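## Task

Read the lot number printed on the shelf edge beneath each foam block. Every foam block whose number shows up two or more times anywhere in the storeroom must end up on the desk, lying entirely over its top with no part drooping over an edge. Every foam block with a unique number stays on the shelf it started on. The desk must stay roughly in place, and the robot must not fall or be left tilted.

## Robot and tools

ROBOT. TidyBot++: a wheeled base (0.54 m long, 0.50 m wide, 0.38 m tall) on four driven casters, carrying a single seven-joint arm with a two-finger gripper. The shoulder sits 0.12 m ahead of the base centre, 0.68 m up. Segments: upper arm 0.42 m, forearm 0.31 m, hand 0.31 m. The arm begins folded, hand down, reaching about 0.08 m past the base front. Cameras: base_camera (fixed on the base) and wrist_camera (looks along the hand).

FRAMES. Base frame: origin on the floor below the base centre, x forward, y left, z up, metres. hand_pose and hand_target are in this frame, giving the point between the finger pads; the hand's z axis runs out along the fingers, and the fingers close along its y axis. The odometry frame is the base frame as it was at the start; base_odometry reports x, y and heading (rad, left positive, -3.142 to 3.142) there, counted from wheel turns only, so slip looks like travel and drift builds up.

move. One action per call; all of its motions start together.
- base: an object with any of translate_m (forward +), strafe_m (left +), rotate_rad (counter-clockwise seen from above +). These are offsets from where the base currently stands, along its axes at the start of the command; metres in -2..2, radians in -6.3..6.3.
- joints: absolute angles in radians, keyed joint_1_rad to joint_7_rad, plus gripper_pos (0 open, 1 closed; pad gap about 85 x (1 - gripper_pos) mm). joint_2_rad is limited to ±2.249, joint_4_rad to ±2.579, joint_6_rad to ±2.099; the rest turn freely, taking the short way, so send steps under half a turn. Note joint_1_rad positive turns the arm clockwise from above, opposite to rotate_rad.
- target: one list of seven numbers, an absolute hand pose in the base frame: x, y, z in metres, then quaternion qw, qx, qy, qz. With target, joints may only carry gripper_pos. The solver picks joint angles itself, may swing the elbow, curve and overshoot; poses low and close in front of the base, pointing forward, often miss or drive the arm into the base. Unreachable poses wander up to 10 s and end in time_out. To refine, add (wanted minus measured hand_pose) to the last target's x, y, z; to hold still, resend hand_target, not hand_pose.
- speeds: top speeds for this action only: translate_m/strafe_m 0.05 to 0.5 m/s (give one value under one key when combining them), rotate_rad 0.1 to 1.57 rad/s.
- min_time_s: 0.1 to 8, the shortest duration of each arm motion.
- cameras: list of base_camera, wrist_camera or all; [] for none. Default: all for an empty call, none otherwise.
- blocking: true (default) returns when everything is at rest; false returns within about 0.5 s while motion continues. A later move overrides only the parts it names.
A move with no action just reports state and images. Unknown keys make the call invalid; out-of-range values are refused, and a refusal or an unplanned stop cancels the remaining robot calls in that reply.

wait(seconds 0 to 10, cameras): lets time pass; returns early once earlier moves are at rest. stop(cameras): brakes everything still moving. zoom_image(camera, region [x0, y0, x1, y1] pixels from top-left, at most 504 by 504) enlarges part of the newest image from that camera; useful for reading lot numbers. read_manual(section "licences") only returns licence text. finished_scene(scene: the current scene number) ends the scene; the result must already hold without the robot, and no further call belongs in that reply.

RESULT LINES. joint_positions (rad), gripper_pos, hand_pose, hand_target, base_odometry, base_tilt (degrees, forward/right positive), motor_effort (% of maximum, peak in brackets), Motor temperatures (one per arm joint), pictures (order of returned images), on_its_own (things the robot did uncommanded), earlier move (state of a non-blocking move). Status words in base_status, joint_status, hand_status and the move line: done; moving; off_target (resting away from the target, may still push); contact_stop or time_out (unplanned stop, target dropped); not_followed (a safety check withheld the arm; "joint command not followed" or "pose unreachable" with a cause); torque_fault (arm frozen 10 s); limit_stop_at_motor_heat. Also watch for ARM HIT, MOTOR HOT (60 °C) and OVER-TEMPERATURE FAULT (75 °C, arm sags for 30 to 60 s; resend targets afterwards). Base "done" only means the wheels turned enough, even if it was blocked or slipped. Gripper done at 1 means it closed on nothing; off_target at a partial reading means something is held.

PRECISION. Joints may settle within their tolerance and still report done; repeating the same target changes nothing. Correct with last command plus (wanted minus read). Held objects make the arm sag; never command a loaded joint to its current reading. When a held item touches down, hand_pose stops falling while commands continue; effort changes only slightly. Cameras show the real hand position better than hand_pose.

AVOID. Driving or turning while the arm is snagged above about 0.6 m, pushing or pulling hard on a raised hand, or reaching far out from the folded pose over nearby furniture: the robot can tip; retract the arm or back off to recover. The arm does not avoid obstacles and keeps pressing into desks and shelves. Do not drop or fling objects, release them while moving, slam into fixed or heavy items, or shove the desk. Don't squeeze hard on something still supported, twist or yank with the gripper, or swing loads fast. Long holds, stretched reaches and unreachable poses overheat motors. Loose objects may occasionally be nudged by outside pushes.

Each tool is called after ">>>" as name(argument=value, ...), one argument or row to a line, values as JSON.

## Session

>>> move(
  cameras=["all"],
)

>>> move(
  joints={"joint_6_rad": 0.4},
  min_time_s=1.2,
  cameras=["all"],
)

Scene clock: 0.00 s.
Motor temperatures (°C): [38 35 30 37 40 37 42]
base_odometry: x=+0.000 y=+0.000 heading=+0.000
base_tilt: forward=-0.4 right=+0.6
base_status: not commanded
joint_positions: joint_1_rad=-0.038 joint_2_rad=-0.374 joint_3_rad=+3.113 joint_4_rad=-2.523 joint_5_rad=-0.004 joint_6_rad=-0.911 joint_7_rad=+1.592 gripper_pos=+0.000
joint_status: not commanded
motor_effort: joint_1_rad=-1 joint_2_rad=-1 joint_3_rad=+0 joint_4_rad=+13 joint_5_rad=+1 joint_6_rad=+1 joint_7_rad=+0
hand_pose: x=+0.2533 y=+0.0103 z=+0.5913 quat_wxyz=(+0.003, +0.998, +0.042, +0.041) (m; base frame)
hand_target: x=+0.2524 y=+0.0102 z=+0.5907 quat_wxyz=(+0.003, +0.998, +0.042, +0.040) (m; base frame)
hand_status: not commanded
pictures: base_camera, wrist_camera
Images, in order (width x height): base_camera 644x364, wrist_camera 644x476.

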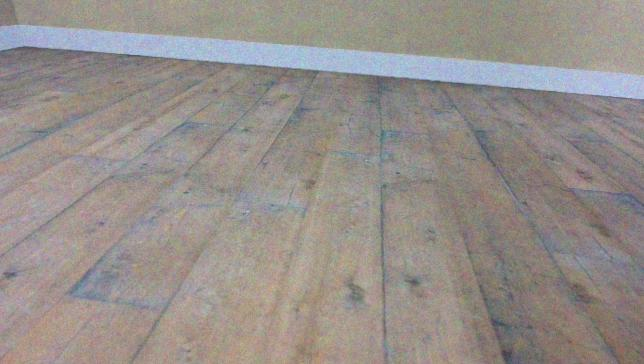

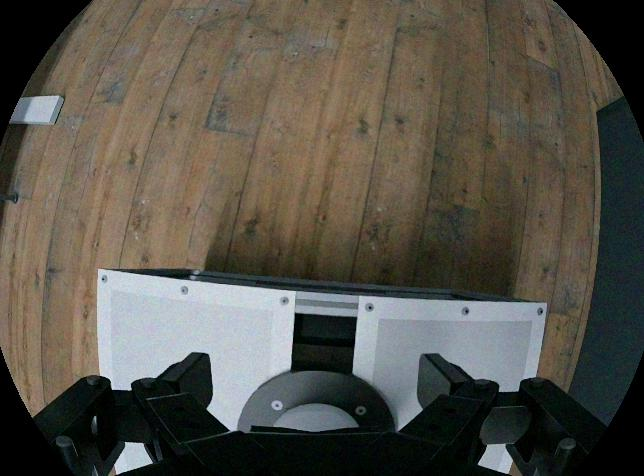

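Scene clock: 1.93 s.
move: done
base_odometry: x=+0.000 y=+0.000 heading=+0.000
base_tilt: forward=-0.3 right=+0.6
base_status: not commanded
joint_positions: joint_1_rad=-0.038 joint_2_rad=-0.374 joint_3_rad=+3.113 joint_4_rad=-2.523 joint_5_rad=-0.004 joint_6_rad=+0.336 joint_7_rad=+1.592 gripper_pos=+0.000
joint_status: all done
motor_effort: joint_1_rad=-1(1) joint_2_rad=-5(6) joint_3_rad=+0(1) joint_4_rad=+17(18) joint_5_rad=+1(1) joint_6_rad=+9(9) joint_7_rad=+0(1)
hand_pose: x=+0.5295 y=+0.0292 z=+0.8269 quat_wxyz=(-0.010, +0.787, +0.035, +0.616) (m; base frame)
hand_target: x=+0.5332 y=+0.0295 z=+0.8453 quat_wxyz=(-0.011, +0.767, +0.034, +0.641) (m; base frame)
hand_status: not commanded
pictures: base_camera, wrist_camera
Images, in order (width x height): base_camera 644x364, wrist_camera 644x476.

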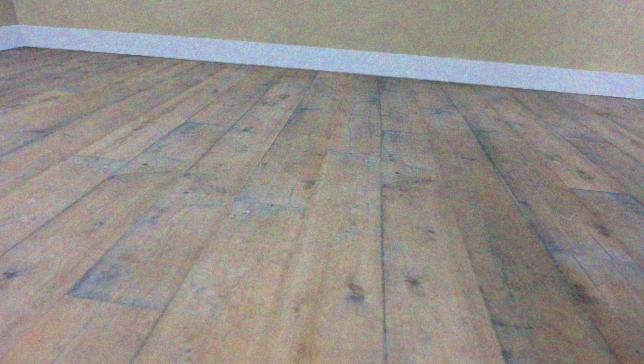

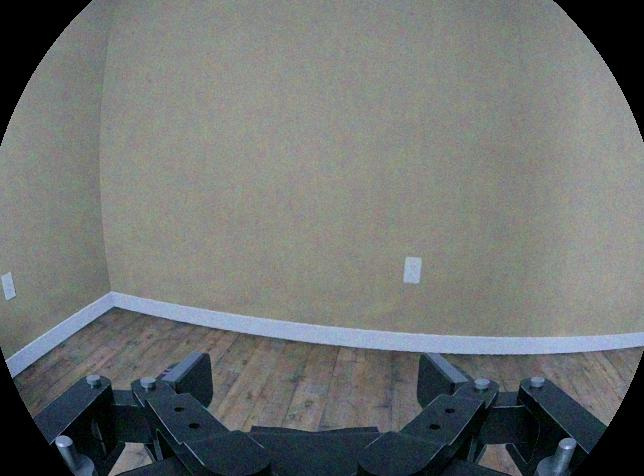

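>>> move(
  base={"rotate_rad": 1.1},
  cameras=["all"],
)

>>> move(
  base={"rotate_rad": 1.1},
  cameras=["all"],
)

>>> move(
  base={"rotate_rad": 1.1},
  cameras=["all"],
)

>>> move(
  base={"rotate_rad": 1.1},
  cameras=["all"],
)

>>> move(
  base={"rotate_rad": 1.1},
  cameras=["all"],
)

Scene clock: 4.17 s.
move: done
base_odometry: x=+0.000 y=+0.000 heading=+1.099
base_tilt: forward=-0.3 right=+0.6
base_status: done
joint_positions: joint_1_rad=-0.038 joint_2_rad=-0.374 joint_3_rad=+3.113 joint_4_rad=-2.523 joint_5_rad=-0.004 joint_6_rad=+0.336 joint_7_rad=+1.592 gripper_pos=+0.000
joint_status: not commanded
motor_effort: joint_1_rad=+0(1) joint_2_rad=-5(6) joint_3_rad=+1(2) joint_4_rad=+17(18) joint_5_rad=+1(1) joint_6_rad=+8(9) joint_7_rad=+0(1)
hand_pose: x=+0.5295 y=+0.0292 z=+0.8269 quat_wxyz=(-0.010, +0.787, +0.035, +0.616) (m; base frame)
hand_target: x=+0.5332 y=+0.0295 z=+0.8453 quat_wxyz=(-0.011, +0.767, +0.034, +0.641) (m; base frame)
hand_status: not commanded
pictures: base_camera, wrist_camera
Images, in order (width x height): base_camera 644x364, wrist_camera 644x476.

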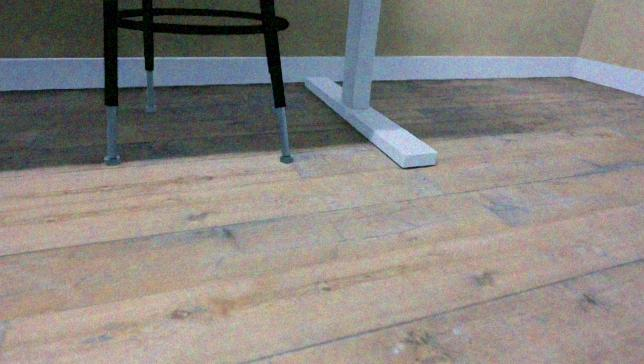

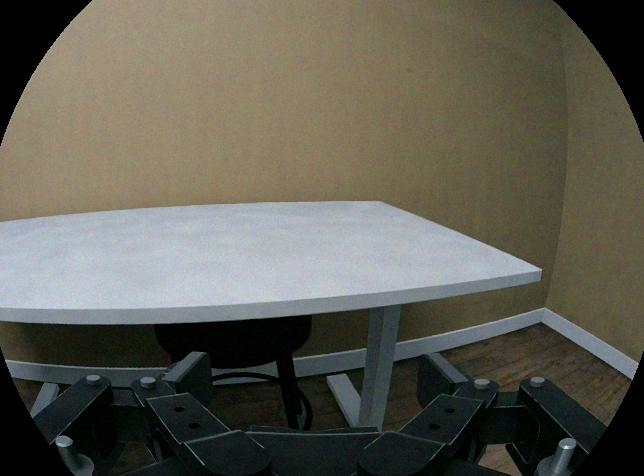

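Scene clock: 6.13 s.
move: done
base_odometry: x=+0.000 y=+0.000 heading=+2.199
base_tilt: forward=-0.4 right=+0.6
base_status: done
joint_positions: joint_1_rad=-0.038 joint_2_rad=-0.374 joint_3_rad=+3.113 joint_4_rad=-2.523 joint_5_rad=-0.004 joint_6_rad=+0.336 joint_7_rad=+1.592 gripper_pos=+0.000
joint_status: not commanded
motor_effort: joint_1_rad=-1(1) joint_2_rad=-5(6) joint_3_rad=+1(2) joint_4_rad=+16(18) joint_5_rad=+1(1) joint_6_rad=+9(9) joint_7_rad=+0(1)
hand_pose: x=+0.5295 y=+0.0293 z=+0.8269 quat_wxyz=(-0.010, +0.787, +0.035, +0.616) (m; base frame)
hand_target: x=+0.5332 y=+0.0295 z=+0.8453 quat_wxyz=(-0.011, +0.767, +0.034, +0.641) (m; base frame)
hand_status: not commanded
pictures: base_camera, wrist_camera
Images, in order (width x height): base_camera 644x364, wrist_camera 644x476.

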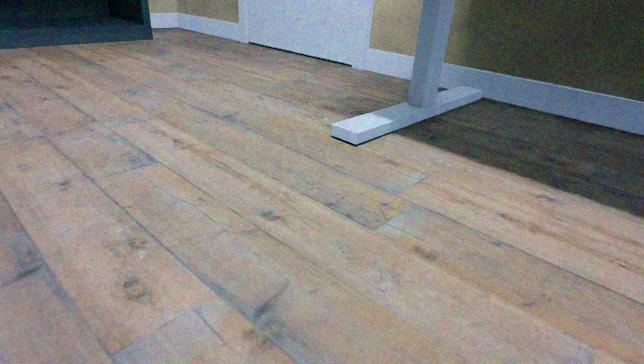

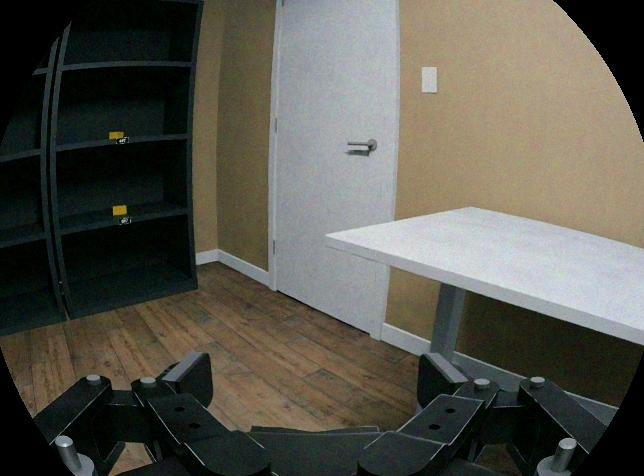

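Scene clock: 8.10 s.
move: done
base_odometry: x=+0.000 y=+0.000 heading=-2.985
base_tilt: forward=-0.3 right=+0.6
base_status: done
joint_positions: joint_1_rad=-0.038 joint_2_rad=-0.374 joint_3_rad=+3.113 joint_4_rad=-2.523 joint_5_rad=-0.004 joint_6_rad=+0.336 joint_7_rad=+1.592 gripper_pos=+0.000
joint_status: not commanded
motor_effort: joint_1_rad=+0(2) joint_2_rad=-4(6) joint_3_rad=+0(2) joint_4_rad=+17(18) joint_5_rad=+1(1) joint_6_rad=+9(9) joint_7_rad=+0(1)
hand_pose: x=+0.5295 y=+0.0293 z=+0.8269 quat_wxyz=(-0.010, +0.787, +0.035, +0.616) (m; base frame)
hand_target: x=+0.5332 y=+0.0295 z=+0.8453 quat_wxyz=(-0.011, +0.767, +0.034, +0.641) (m; base frame)
hand_status: not commanded
pictures: base_camera, wrist_camera
Images, in order (width x height): base_camera 644x364, wrist_camera 644x476.

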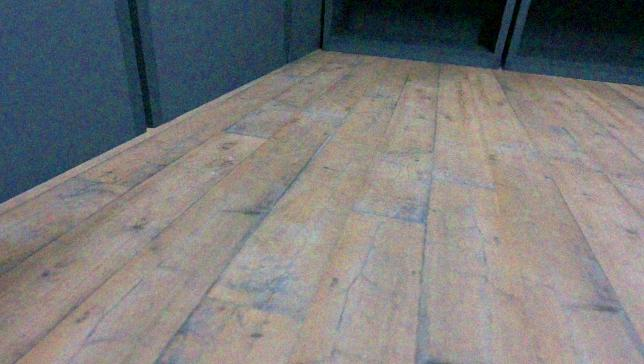

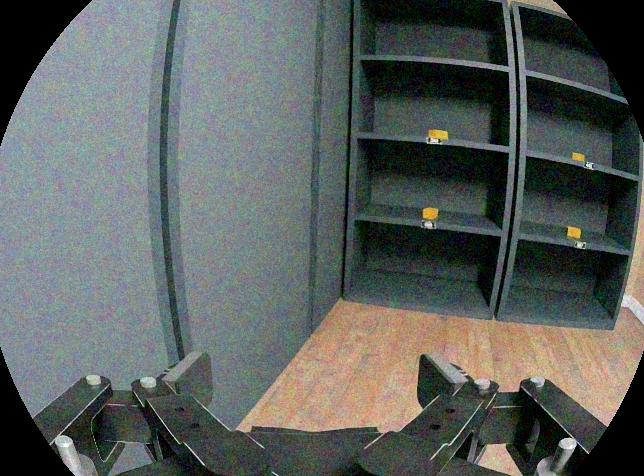

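Scene clock: 10.07 s.
move: done
base_odometry: x=+0.000 y=+0.000 heading=-1.886
base_tilt: forward=-0.4 right=+0.6
base_status: done
joint_positions: joint_1_rad=-0.038 joint_2_rad=-0.374 joint_3_rad=+3.112 joint_4_rad=-2.523 joint_5_rad=-0.004 joint_6_rad=+0.336 joint_7_rad=+1.592 gripper_pos=+0.000
joint_status: not commanded
motor_effort: joint_1_rad=+0(1) joint_2_rad=-5(6) joint_3_rad=+1(2) joint_4_rad=+17(18) joint_5_rad=+1(1) joint_6_rad=+9(10) joint_7_rad=+0(1)
hand_pose: x=+0.5295 y=+0.0293 z=+0.8269 quat_wxyz=(-0.010, +0.787, +0.035, +0.616) (m; base frame)
hand_target: x=+0.5332 y=+0.0295 z=+0.8453 quat_wxyz=(-0.011, +0.767, +0.034, +0.641) (m; base frame)
hand_status: not commanded
pictures: base_camera, wrist_camera
Images, in order (width x height): base_camera 644x364, wrist_camera 644x476.

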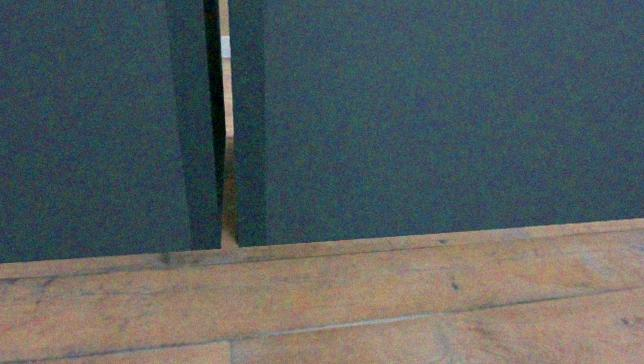

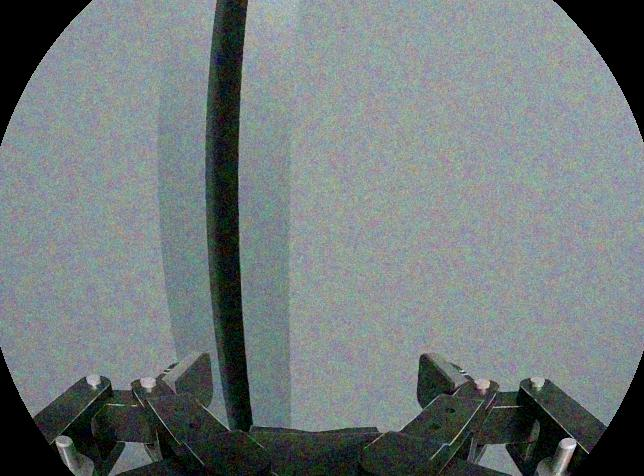

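Scene clock: 12.03 s.
move: done
base_odometry: x=+0.000 y=+0.000 heading=-0.787
base_tilt: forward=-0.4 right=+0.6
base_status: done
joint_positions: joint_1_rad=-0.038 joint_2_rad=-0.374 joint_3_rad=+3.112 joint_4_rad=-2.523 joint_5_rad=-0.004 joint_6_rad=+0.336 joint_7_rad=+1.592 gripper_pos=+0.000
joint_status: not commanded
motor_effort: joint_1_rad=-1(2) joint_2_rad=-6(6) joint_3_rad=+1(2) joint_4_rad=+17(18) joint_5_rad=+1(1) joint_6_rad=+9(9) joint_7_rad=+0(1)
hand_pose: x=+0.5295 y=+0.0293 z=+0.8269 quat_wxyz=(-0.010, +0.787, +0.035, +0.616) (m; base frame)
hand_target: x=+0.5332 y=+0.0295 z=+0.8453 quat_wxyz=(-0.011, +0.767, +0.034, +0.641) (m; base frame)
hand_status: not commanded
pictures: base_camera, wrist_camera
Images, in order (width x height): base_camera 644x364, wrist_camera 644x476.

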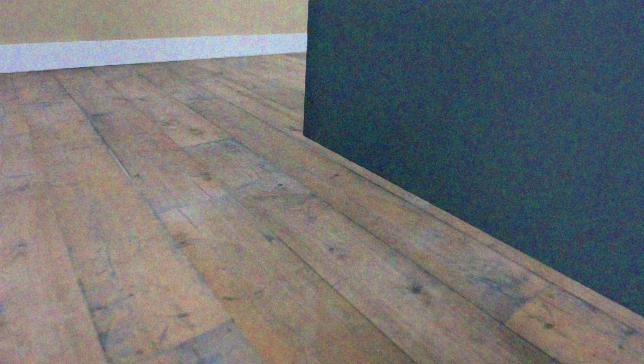

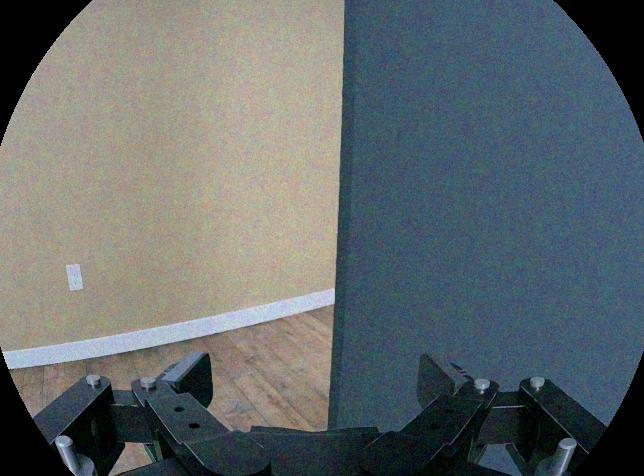

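>>> move(
  base={"rotate_rad": -2.646},
  cameras=["all"],
)

Scene clock: 15.80 s.
move: done
base_odometry: x=+0.000 y=+0.000 heading=+2.851
base_tilt: forward=-0.3 right=+0.6
base_status: done
joint_positions: joint_1_rad=-0.038 joint_2_rad=-0.374 joint_3_rad=+3.112 joint_4_rad=-2.523 joint_5_rad=-0.004 joint_6_rad=+0.336 joint_7_rad=+1.592 gripper_pos=+0.000
joint_status: not commanded
motor_effort: joint_1_rad=+0(1) joint_2_rad=-5(7) joint_3_rad=+1(2) joint_4_rad=+17(18) joint_5_rad=+1(1) joint_6_rad=+9(9) joint_7_rad=+0(1)
hand_pose: x=+0.5295 y=+0.0296 z=+0.8269 quat_wxyz=(-0.010, +0.787, +0.035, +0.616) (m; base frame)
hand_target: x=+0.5332 y=+0.0295 z=+0.8453 quat_wxyz=(-0.011, +0.767, +0.034, +0.641) (m; base frame)
hand_status: not commanded
pictures: base_camera, wrist_camera
Images, in order (width x height): base_camera 644x364, wrist_camera 644x476.

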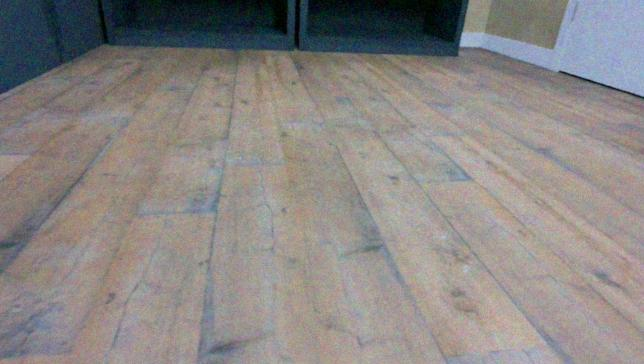

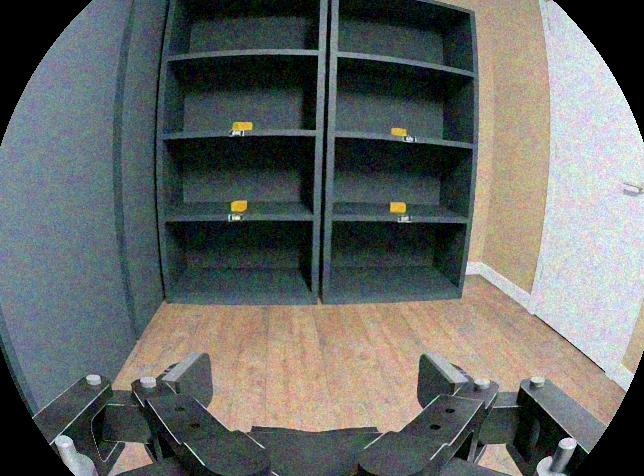

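>>> move(
  base={"rotate_rad": -0.12},
)

>>> move(
  base={"translate_m": 1.2, "strafe_m": 0.15},
  cameras=["all"],
)

Scene clock: 17.00 s.
move: done
base_odometry: x=+0.000 y=+0.000 heading=+2.732
base_tilt: forward=-0.3 right=+0.6
base_status: done
joint_positions: joint_1_rad=-0.038 joint_2_rad=-0.374 joint_3_rad=+3.112 joint_4_rad=-2.523 joint_5_rad=-0.004 joint_6_rad=+0.336 joint_7_rad=+1.592 gripper_pos=+0.000
joint_status: not commanded
motor_effort: joint_1_rad=+0(1) joint_2_rad=-5(6) joint_3_rad=+1(2) joint_4_rad=+17(18) joint_5_rad=+1(1) joint_6_rad=+9(9) joint_7_rad=+0(1)
hand_pose: x=+0.5295 y=+0.0294 z=+0.8269 quat_wxyz=(-0.010, +0.787, +0.035, +0.616) (m; base frame)
hand_target: x=+0.5332 y=+0.0295 z=+0.8453 quat_wxyz=(-0.011, +0.767, +0.034, +0.641) (m; base frame)
hand_status: not commanded
pictures: none

Scene clock: 20.70 s.
move: done
base_odometry: x=-1.161 y=+0.340 heading=+2.731
base_tilt: forward=-0.3 right=+0.6
base_status: done
joint_positions: joint_1_rad=-0.038 joint_2_rad=-0.375 joint_3_rad=+3.112 joint_4_rad=-2.523 joint_5_rad=-0.004 joint_6_rad=+0.338 joint_7_rad=+1.592 gripper_pos=+0.000
joint_status: not commanded
motor_effort: joint_1_rad=-1(1) joint_2_rad=-5(7) joint_3_rad=+1(1) joint_4_rad=+17(18) joint_5_rad=+0(1) joint_6_rad=+9(10) joint_7_rad=+0(1)
hand_pose: x=+0.5295 y=+0.0294 z=+0.8280 quat_wxyz=(-0.010, +0.786, +0.035, +0.618) (m; base frame)
hand_target: x=+0.5332 y=+0.0295 z=+0.8453 quat_wxyz=(-0.011, +0.767, +0.034, +0.641) (m; base frame)
hand_status: not commanded
pictures: base_camera, wrist_camera
Images, in order (width x height): base_camera 644x364, wrist_camera 644x476.

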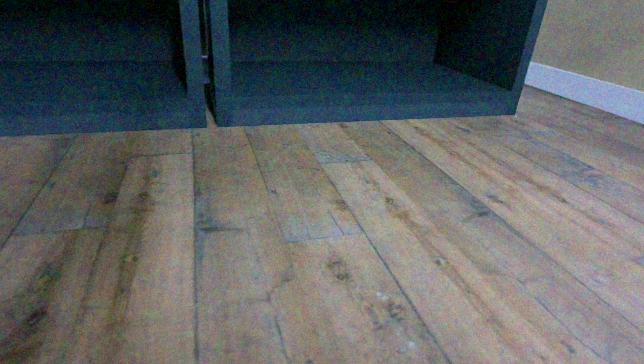

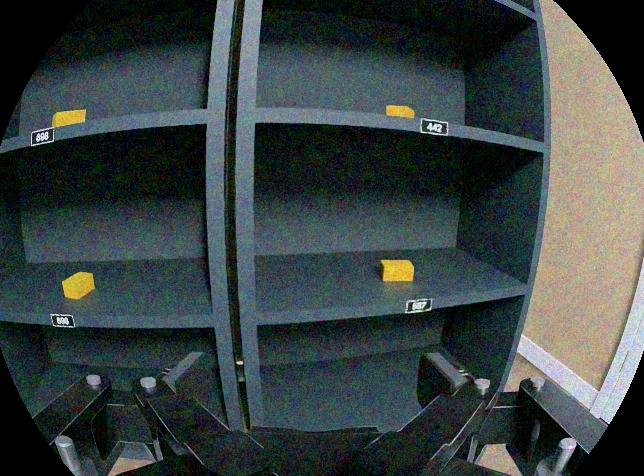

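>>> move(
  base={"rotate_rad": 0.28},
  joints={"joint_1_rad": 0.0, "joint_2_rad": -0.35, "joint_3_rad": 3.14, "joint_4_rad": -2.5, "joint_5_rad": 0.0, "joint_6_rad": 0.45, "joint_7_rad": 1.57},
  cameras=["all"],
)

Scene clock: 23.20 s.
move: done
base_odometry: x=-1.161 y=+0.341 heading=+3.011
base_tilt: forward=-0.3 right=+0.6
base_status: done
joint_positions: joint_1_rad=-0.007 joint_2_rad=-0.366 joint_3_rad=+3.135 joint_4_rad=-2.518 joint_5_rad=-0.004 joint_6_rad=+0.388 joint_7_rad=+1.591 gripper_pos=+0.000
joint_status: all done
motor_effort: joint_1_rad=+0(2) joint_2_rad=-6(6) joint_3_rad=+1(2) joint_4_rad=+17(18) joint_5_rad=+1(1) joint_6_rad=+9(10) joint_7_rad=+0(1)
hand_pose: x=+0.5366 y=+0.0069 z=+0.8424 quat_wxyz=(+0.003, +0.772, +0.012, +0.636) (m; base frame)
hand_target: x=+0.5465 y=+0.0021 z=+0.8649 quat_wxyz=(-0.001, +0.751, +0.000, +0.660) (m; base frame)
hand_status: not commanded
pictures: base_camera, wrist_camera
Images, in order (width x height): base_camera 644x364, wrist_camera 644x476.

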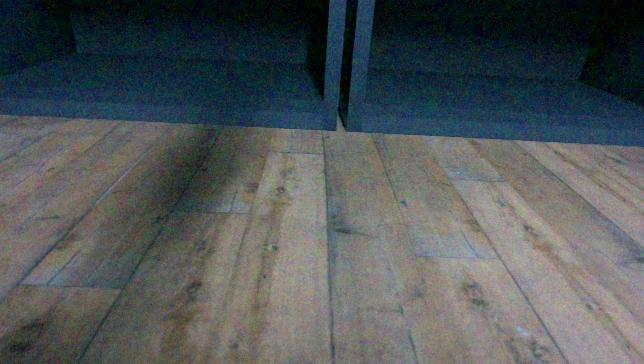

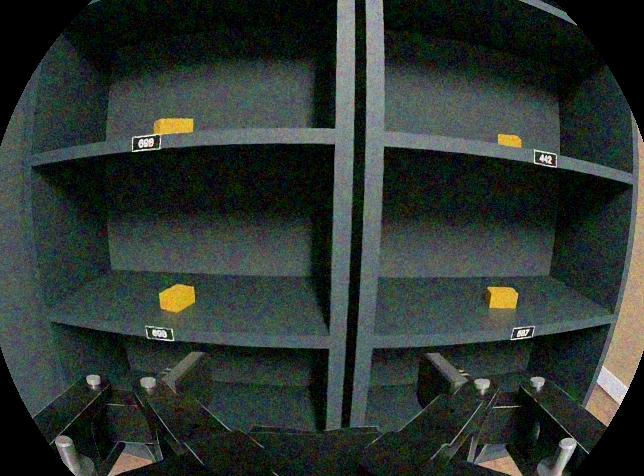

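>>> zoom_image(
  camera="wrist_camera",
  region=[125, 128, 167, 158],
)

>>> zoom_image(
  camera="wrist_camera",
  region=[138, 319, 180, 349],
)

>>> zoom_image(
  camera="wrist_camera",
  region=[525, 143, 567, 173],
)

>>> zoom_image(
  camera="wrist_camera",
  region=[502, 318, 544, 348],
)

Scaled by 12.000.

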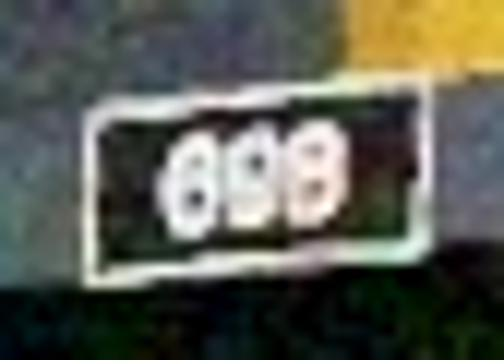

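Scaled by 12.000.

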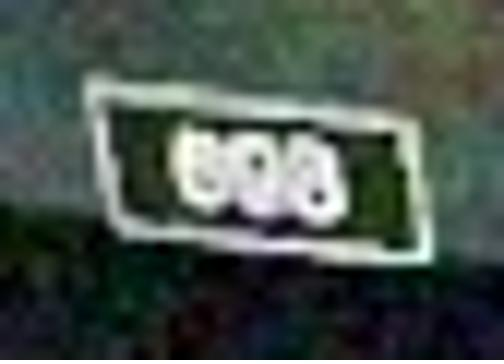

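Scaled by 12.000.

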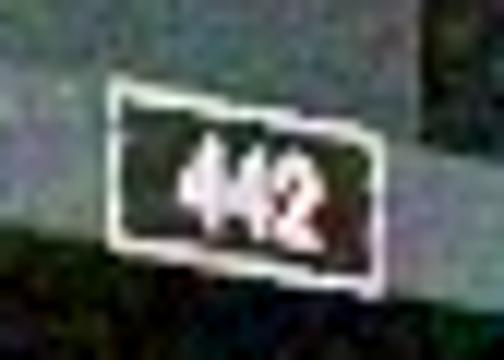

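Scaled by 12.000.

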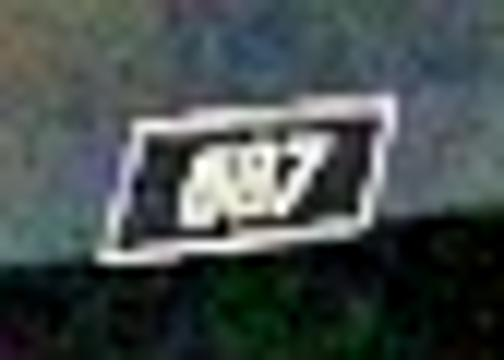

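>>> move(
  base={"rotate_rad": -0.06},
  joints={"joint_6_rad": 0.25},
)

>>> move(
  base={"translate_m": 0.22, "strafe_m": 0.3},
  cameras=["all"],
)

Scene clock: 24.60 s.
move: done
base_odometry: x=-1.161 y=+0.341 heading=+2.951
base_tilt: forward=-0.3 right=+0.6
base_status: done
joint_positions: joint_1_rad=-0.007 joint_2_rad=-0.364 joint_3_rad=+3.136 joint_4_rad=-2.514 joint_5_rad=-0.004 joint_6_rad=+0.251 joint_7_rad=+1.591 gripper_pos=+0.000
joint_status: all done
motor_effort: joint_1_rad=-1(1) joint_2_rad=-5(6) joint_3_rad=+0(2) joint_4_rad=+17(19) joint_5_rad=+1(1) joint_6_rad=+9(10) joint_7_rad=+0(1)
hand_pose: x=+0.5269 y=+0.0062 z=+0.8023 quat_wxyz=(+0.002, +0.813, +0.012, +0.582) (m; base frame)
hand_target: x=+0.5324 y=+0.0020 z=+0.8043 quat_wxyz=(+0.000, +0.813, +0.000, +0.582) (m; base frame)
hand_status: not commanded
pictures: none

Scene clock: 26.53 s.
move: done
base_odometry: x=-1.434 y=+0.087 heading=+2.952
base_tilt: forward=-0.3 right=+0.6
base_status: done
joint_positions: joint_1_rad=-0.007 joint_2_rad=-0.360 joint_3_rad=+3.137 joint_4_rad=-2.514 joint_5_rad=-0.004 joint_6_rad=+0.251 joint_7_rad=+1.591 gripper_pos=+0.000
joint_status: not commanded
motor_effort: joint_1_rad=+0(1) joint_2_rad=-5(8) joint_3_rad=+1(2) joint_4_rad=+17(18) joint_5_rad=+1(1) joint_6_rad=+9(10) joint_7_rad=+0(1)
hand_pose: x=+0.5273 y=+0.0059 z=+0.8008 quat_wxyz=(+0.003, +0.814, +0.011, +0.580) (m; base frame)
hand_target: x=+0.5324 y=+0.0020 z=+0.8043 quat_wxyz=(+0.000, +0.813, +0.000, +0.582) (m; base frame)
hand_status: not commanded
pictures: base_camera, wrist_camera
Images, in order (width x height): base_camera 644x364, wrist_camera 644x476.

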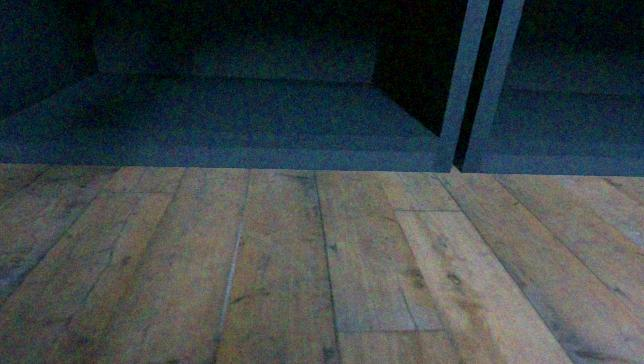

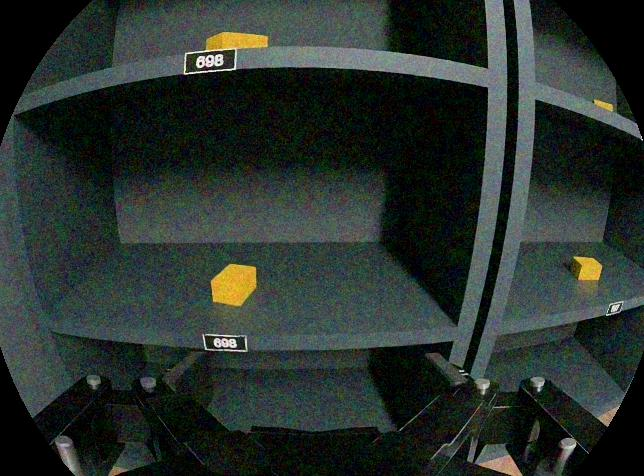

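>>> zoom_image(
  camera="wrist_camera",
  region=[175, 40, 245, 90],
)

>>> zoom_image(
  camera="wrist_camera",
  region=[195, 325, 255, 365],
)

>>> move(
  base={"strafe_m": -0.7},
  cameras=["all"],
)

Scaled by 7.200.

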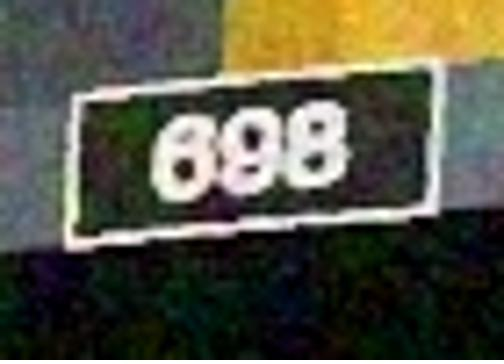

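Scaled by 8.400.

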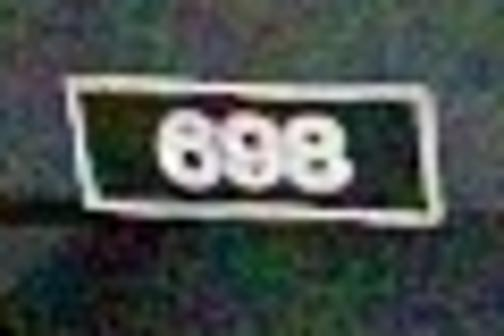

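Scene clock: 29.43 s.
move: done
base_odometry: x=-1.302 y=+0.775 heading=+2.953
base_tilt: forward=-0.3 right=+0.6
base_status: done
joint_positions: joint_1_rad=-0.007 joint_2_rad=-0.360 joint_3_rad=+3.137 joint_4_rad=-2.514 joint_5_rad=-0.004 joint_6_rad=+0.251 joint_7_rad=+1.591 gripper_pos=+0.000
joint_status: not commanded
motor_effort: joint_1_rad=-1(1) joint_2_rad=-5(6) joint_3_rad=+1(2) joint_4_rad=+16(18) joint_5_rad=+1(1) joint_6_rad=+9(10) joint_7_rad=+0(1)
hand_pose: x=+0.5273 y=+0.0058 z=+0.8008 quat_wxyz=(+0.003, +0.814, +0.011, +0.580) (m; base frame)
hand_target: x=+0.5324 y=+0.0020 z=+0.8043 quat_wxyz=(+0.000, +0.813, +0.000, +0.582) (m; base frame)
hand_status: not commanded
pictures: base_camera, wrist_camera
Images, in order (width x height): base_camera 644x364, wrist_camera 644x476.

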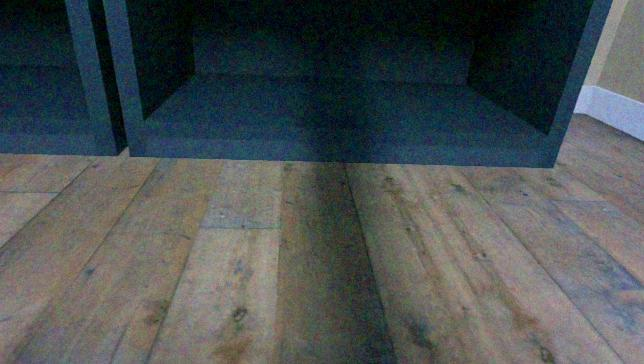

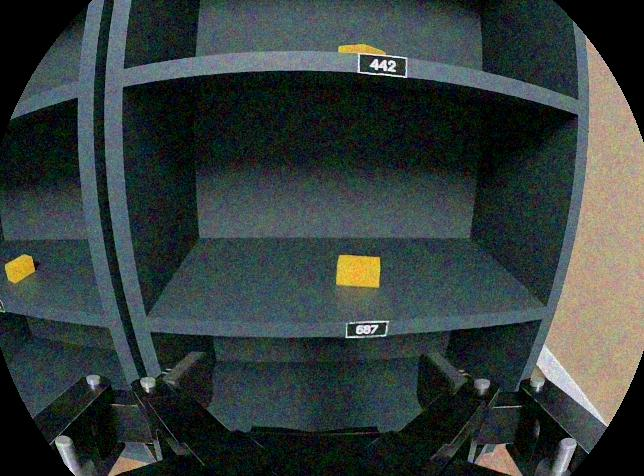

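>>> zoom_image(
  camera="wrist_camera",
  region=[350, 48, 420, 88],
)

>>> zoom_image(
  camera="wrist_camera",
  region=[337, 312, 397, 347],
)

Scaled by 7.200.

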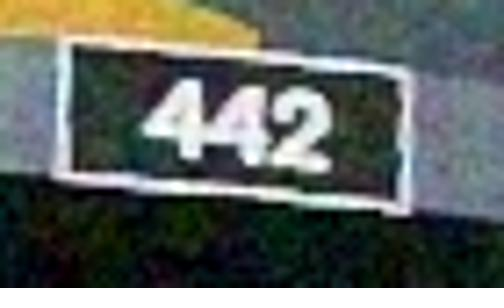

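Scaled by 8.400.

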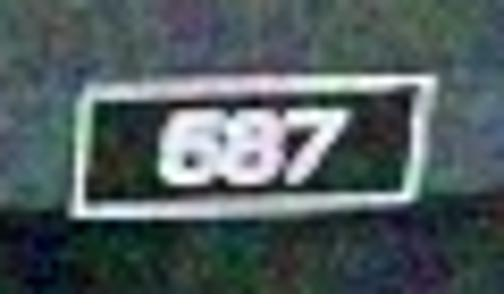

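>>> move(
  base={"strafe_m": 0.42},
  joints={"joint_6_rad": -0.9},
)

>>> move(
  base={"translate_m": -2.0},
)

>>> move(
  base={"rotate_rad": 1.571, "translate_m": -0.55},
  cameras=["all"],
)

Scene clock: 33.13 s.
move: done
base_odometry: x=-1.381 y=+0.362 heading=+2.953
base_tilt: forward=-0.4 right=+0.6
base_status: done
joint_positions: joint_1_rad=-0.007 joint_2_rad=-0.359 joint_3_rad=+3.137 joint_4_rad=-2.511 joint_5_rad=-0.004 joint_6_rad=-0.850 joint_7_rad=+1.591 gripper_pos=+0.000
joint_status: all done
motor_effort: joint_1_rad=-1(1) joint_2_rad=-2(6) joint_3_rad=+0(2) joint_4_rad=+13(17) joint_5_rad=+1(1) joint_6_rad=+2(9) joint_7_rad=+0(1)
hand_pose: x=+0.2771 y=+0.0040 z=+0.5949 quat_wxyz=(-0.001, +0.997, +0.015, +0.070) (m; base frame)
hand_target: x=+0.2663 y=+0.0015 z=+0.5950 quat_wxyz=(+0.000, +0.999, +0.000, +0.046) (m; base frame)
hand_status: not commanded
pictures: none

Scene clock: 38.43 s.
move: done
base_odometry: x=+0.584 y=-0.013 heading=+2.953
base_tilt: forward=-0.3 right=+0.6
base_status: done
joint_positions: joint_1_rad=-0.007 joint_2_rad=-0.358 joint_3_rad=+3.137 joint_4_rad=-2.511 joint_5_rad=-0.004 joint_6_rad=-0.854 joint_7_rad=+1.591 gripper_pos=+0.000
joint_status: not commanded
motor_effort: joint_1_rad=-1(1) joint_2_rad=-1(4) joint_3_rad=+1(1) joint_4_rad=+13(14) joint_5_rad=+1(1) joint_6_rad=+2(3) joint_7_rad=+0(1)
hand_pose: x=+0.2757 y=+0.0040 z=+0.5944 quat_wxyz=(-0.001, +0.998, +0.015, +0.067) (m; base frame)
hand_target: x=+0.2663 y=+0.0015 z=+0.5950 quat_wxyz=(+0.000, +0.999, +0.000, +0.046) (m; base frame)
hand_status: not commanded
pictures: none

Scene clock: 41.03 s.
move: done
base_odometry: x=+1.124 y=-0.116 heading=-1.758
base_tilt: forward=-0.4 right=+0.6
base_status: done
joint_positions: joint_1_rad=-0.007 joint_2_rad=-0.357 joint_3_rad=+3.137 joint_4_rad=-2.511 joint_5_rad=-0.004 joint_6_rad=-0.854 joint_7_rad=+1.591 gripper_pos=+0.000
joint_status: not commanded
motor_effort: joint_1_rad=+0(1) joint_2_rad=-1(4) joint_3_rad=+1(1) joint_4_rad=+12(14) joint_5_rad=+1(2) joint_6_rad=+2(2) joint_7_rad=+0(1)
hand_pose: x=+0.2756 y=+0.0040 z=+0.5942 quat_wxyz=(-0.001, +0.998, +0.015, +0.067) (m; base frame)
hand_target: x=+0.2663 y=+0.0015 z=+0.5950 quat_wxyz=(+0.000, +0.999, +0.000, +0.046) (m; base frame)
hand_status: not commanded
pictures: base_camera, wrist_camera
Images, in order (width x height): base_camera 644x364, wrist_camera 644x476.

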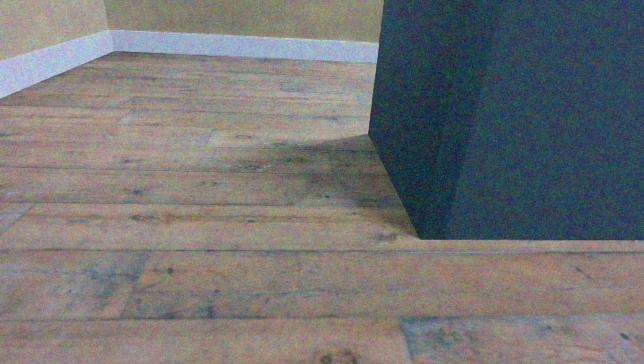

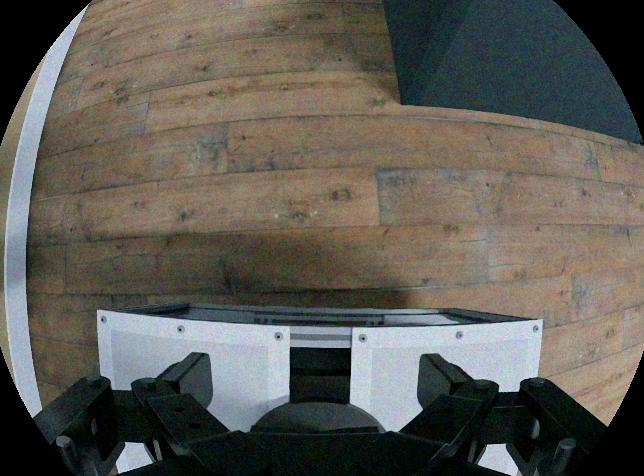

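>>> move(
  base={"strafe_m": 0.28},
)

>>> move(
  base={"translate_m": 0.9},
  cameras=["all"],
)

Scene clock: 44.47 s.
move: done
base_odometry: x=+1.399 y=-0.168 heading=-1.757
base_tilt: forward=-0.3 right=+0.6
base_status: done
joint_positions: joint_1_rad=-0.007 joint_2_rad=-0.357 joint_3_rad=+3.137 joint_4_rad=-2.511 joint_5_rad=-0.004 joint_6_rad=-0.854 joint_7_rad=+1.591 gripper_pos=+0.000
joint_status: not commanded
motor_effort: joint_1_rad=-1(1) joint_2_rad=-1(2) joint_3_rad=+1(1) joint_4_rad=+13(14) joint_5_rad=+1(1) joint_6_rad=+1(2) joint_7_rad=+0(1)
hand_pose: x=+0.2756 y=+0.0040 z=+0.5942 quat_wxyz=(-0.001, +0.998, +0.015, +0.067) (m; base frame)
hand_target: x=+0.2663 y=+0.0015 z=+0.5950 quat_wxyz=(+0.000, +0.999, +0.000, +0.046) (m; base frame)
hand_status: not commanded
pictures: none

Scene clock: 47.60 s.
move: done
base_odometry: x=+1.233 y=-1.053 heading=-1.756
base_tilt: forward=-0.3 right=+0.6
base_status: done
joint_positions: joint_1_rad=-0.007 joint_2_rad=-0.356 joint_3_rad=+3.137 joint_4_rad=-2.511 joint_5_rad=-0.004 joint_6_rad=-0.855 joint_7_rad=+1.591 gripper_pos=+0.000
joint_status: not commanded
motor_effort: joint_1_rad=+0(1) joint_2_rad=-2(3) joint_3_rad=+1(1) joint_4_rad=+13(14) joint_5_rad=+1(1) joint_6_rad=+2(3) joint_7_rad=+0(1)
hand_pose: x=+0.2751 y=+0.0040 z=+0.5941 quat_wxyz=(-0.001, +0.998, +0.015, +0.066) (m; base frame)
hand_target: x=+0.2663 y=+0.0015 z=+0.5950 quat_wxyz=(+0.000, +0.999, +0.000, +0.046) (m; base frame)
hand_status: not commanded
pictures: base_camera, wrist_camera
Images, in order (width x height): base_camera 644x364, wrist_camera 644x476.

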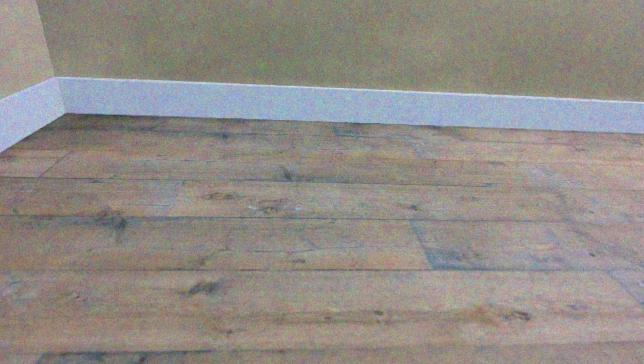

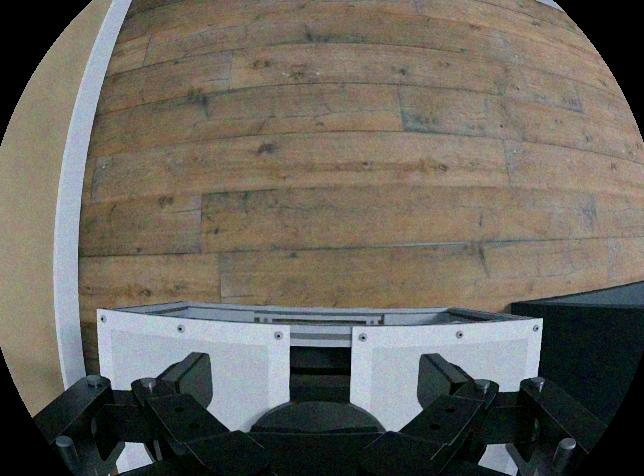

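>>> move(
)

Scene clock: 48.83 s.
Motor temperatures (°C): [38 35 30 37 40 37 42]
base_odometry: x=+1.233 y=-1.053 heading=-1.756
base_tilt: forward=-0.3 right=+0.6
base_status: done
joint_positions: joint_1_rad=-0.007 joint_2_rad=-0.356 joint_3_rad=+3.137 joint_4_rad=-2.511 joint_5_rad=-0.004 joint_6_rad=-0.855 joint_7_rad=+1.591 gripper_pos=+0.000
joint_status: not commanded
motor_effort: joint_1_rad=+0(1) joint_2_rad=-2(3) joint_3_rad=+0(1) joint_4_rad=+13(14) joint_5_rad=+1(1) joint_6_rad=+1(3) joint_7_rad=-1(1)
hand_pose: x=+0.2751 y=+0.0040 z=+0.5941 quat_wxyz=(-0.001, +0.998, +0.015, +0.066) (m; base frame)
hand_target: x=+0.2663 y=+0.0015 z=+0.5950 quat_wxyz=(+0.000, +0.999, +0.000, +0.046) (m; base frame)
hand_status: not commanded
pictures: base_camera, wrist_camera
Images, in order (width x height): base_camera 644x364, wrist_camera 644x476.

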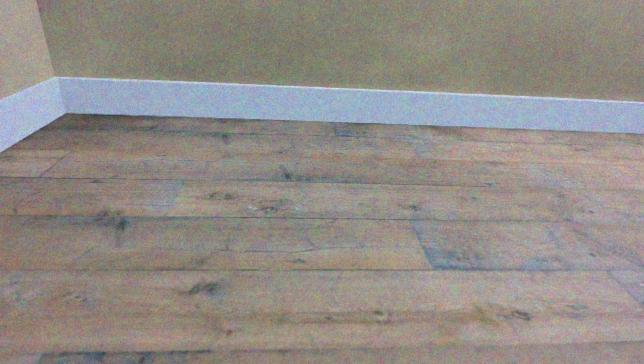

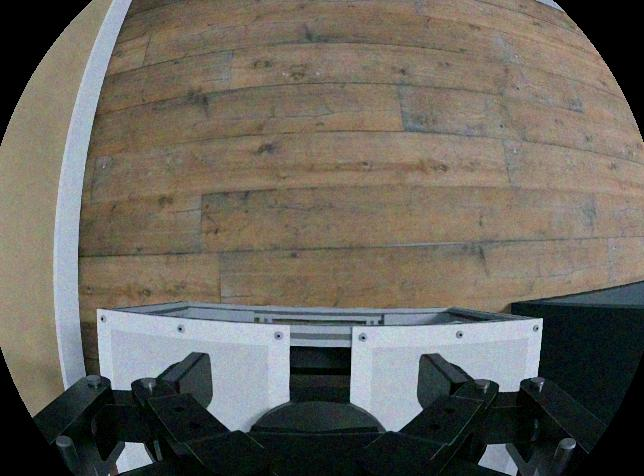

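>>> move(
  base={"translate_m": 0.67},
  speeds={"translate_m": 0.4},
  cameras=["base_camera","wrist_camera"],
)

Scene clock: 52.20 s.
move: done
base_odometry: x=+1.109 y=-1.712 heading=-1.756
base_tilt: forward=-0.3 right=+0.6
base_status: done
joint_positions: joint_1_rad=-0.007 joint_2_rad=-0.356 joint_3_rad=+3.137 joint_4_rad=-2.511 joint_5_rad=-0.004 joint_6_rad=-0.856 joint_7_rad=+1.591 gripper_pos=+0.000
joint_status: not commanded
motor_effort: joint_1_rad=-1(1) joint_2_rad=-1(3) joint_3_rad=+0(1) joint_4_rad=+13(14) joint_5_rad=+1(1) joint_6_rad=+2(3) joint_7_rad=+0(1)
hand_pose: x=+0.2748 y=+0.0040 z=+0.5940 quat_wxyz=(-0.001, +0.998, +0.015, +0.065) (m; base frame)
hand_target: x=+0.2663 y=+0.0015 z=+0.5950 quat_wxyz=(+0.000, +0.999, +0.000, +0.046) (m; base frame)
hand_status: not commanded
pictures: base_camera, wrist_camera
Images, in order (width x height): base_camera 644x364, wrist_camera 644x476.

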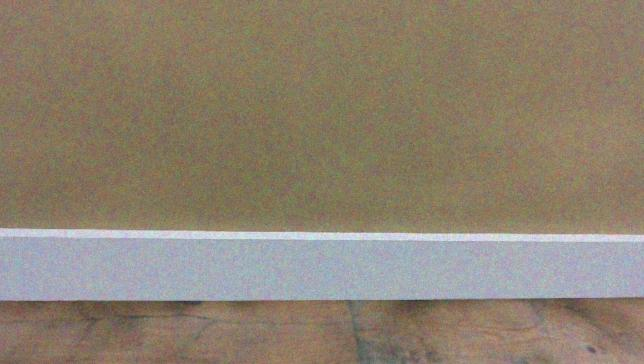

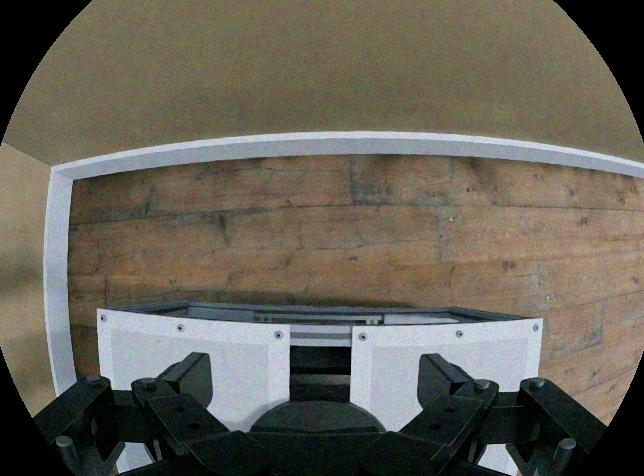

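>>> move(
  base={"strafe_m": -0.85},
)

>>> move(
  base={"rotate_rad": -3.13},
  joints={"joint_1_rad": 0, "joint_2_rad": -0.35, "joint_3_rad": 3.14, "joint_4_rad": -2.5, "joint_5_rad": 0, "joint_6_rad": 0.3, "joint_7_rad": 1.57},
  min_time_s=3.5,
  cameras=["base_camera","wrist_camera"],
)

Scene clock: 55.50 s.
move: done
base_odometry: x=+0.274 y=-1.555 heading=-1.756
base_tilt: forward=-0.4 right=+0.6
base_status: done
joint_positions: joint_1_rad=-0.007 joint_2_rad=-0.356 joint_3_rad=+3.137 joint_4_rad=-2.511 joint_5_rad=-0.004 joint_6_rad=-0.856 joint_7_rad=+1.591 gripper_pos=+0.000
joint_status: not commanded
motor_effort: joint_1_rad=+0(1) joint_2_rad=-2(3) joint_3_rad=+0(1) joint_4_rad=+13(14) joint_5_rad=+0(1) joint_6_rad=+1(2) joint_7_rad=+0(1)
hand_pose: x=+0.2748 y=+0.0040 z=+0.5940 quat_wxyz=(-0.001, +0.998, +0.015, +0.065) (m; base frame)
hand_target: x=+0.2663 y=+0.0015 z=+0.5950 quat_wxyz=(+0.000, +0.999, +0.000, +0.046) (m; base frame)
hand_status: not commanded
pictures: none

Scene clock: 59.63 s.
move: done
base_odometry: x=+0.274 y=-1.555 heading=+1.398
base_tilt: forward=-0.3 right=+0.6
base_status: done
joint_positions: joint_1_rad=-0.007 joint_2_rad=-0.356 joint_3_rad=+3.137 joint_4_rad=-2.511 joint_5_rad=-0.004 joint_6_rad=+0.234 joint_7_rad=+1.591 gripper_pos=+0.000
joint_status: all done
motor_effort: joint_1_rad=-1(2) joint_2_rad=-5(6) joint_3_rad=+1(2) joint_4_rad=+16(18) joint_5_rad=+1(2) joint_6_rad=+8(9) joint_7_rad=+0(1)
hand_pose: x=+0.5269 y=+0.0058 z=+0.7957 quat_wxyz=(+0.003, +0.820, +0.012, +0.573) (m; base frame)
hand_target: x=+0.5370 y=+0.0021 z=+0.8192 quat_wxyz=(+0.000, +0.799, +0.000, +0.602) (m; base frame)
hand_status: not commanded
pictures: base_camera, wrist_camera
Images, in order (width x height): base_camera 644x364, wrist_camera 644x476.

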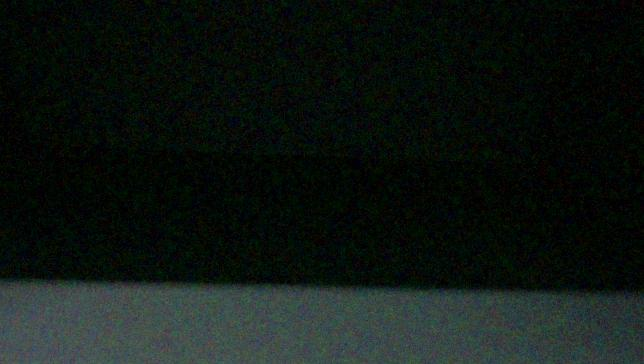

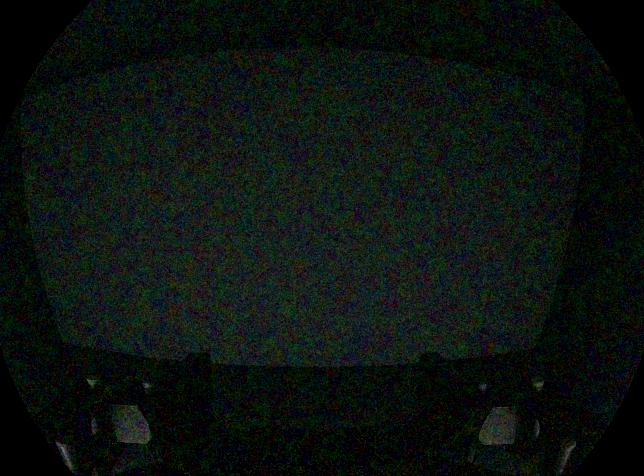

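>>> wait(
  seconds=1,
  cameras=["base_camera","wrist_camera"],
)

Scene clock: 60.80 s.
base_odometry: x=+0.274 y=-1.555 heading=+1.398
base_tilt: forward=-0.3 right=+0.6
base_status: done
joint_positions: joint_1_rad=-0.007 joint_2_rad=-0.356 joint_3_rad=+3.137 joint_4_rad=-2.511 joint_5_rad=-0.004 joint_6_rad=+0.234 joint_7_rad=+1.591 gripper_pos=+0.000
joint_status: all done
motor_effort: joint_1_rad=+0(2) joint_2_rad=-5(6) joint_3_rad=+1(2) joint_4_rad=+16(18) joint_5_rad=+1(2) joint_6_rad=+8(9) joint_7_rad=+0(1)
hand_pose: x=+0.5269 y=+0.0058 z=+0.7957 quat_wxyz=(+0.003, +0.820, +0.012, +0.573) (m; base frame)
hand_target: x=+0.5370 y=+0.0021 z=+0.8192 quat_wxyz=(+0.000, +0.799, +0.000, +0.602) (m; base frame)
hand_status: not commanded
wait: 1.00 s; at rest by 0.10 s
pictures: base_camera, wrist_camera
Images, in order (width x height): base_camera 644x364, wrist_camera 644x476.

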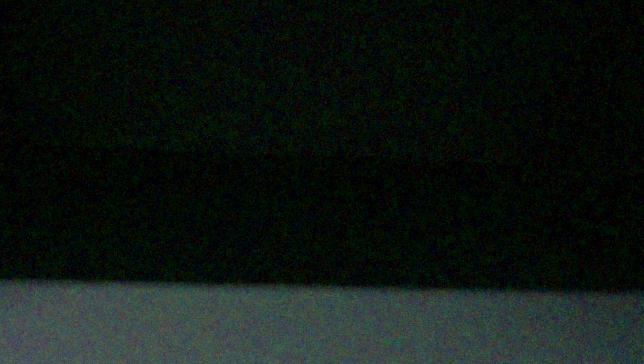

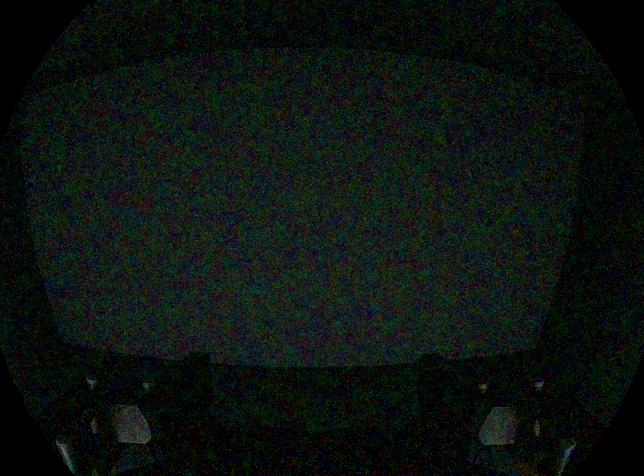

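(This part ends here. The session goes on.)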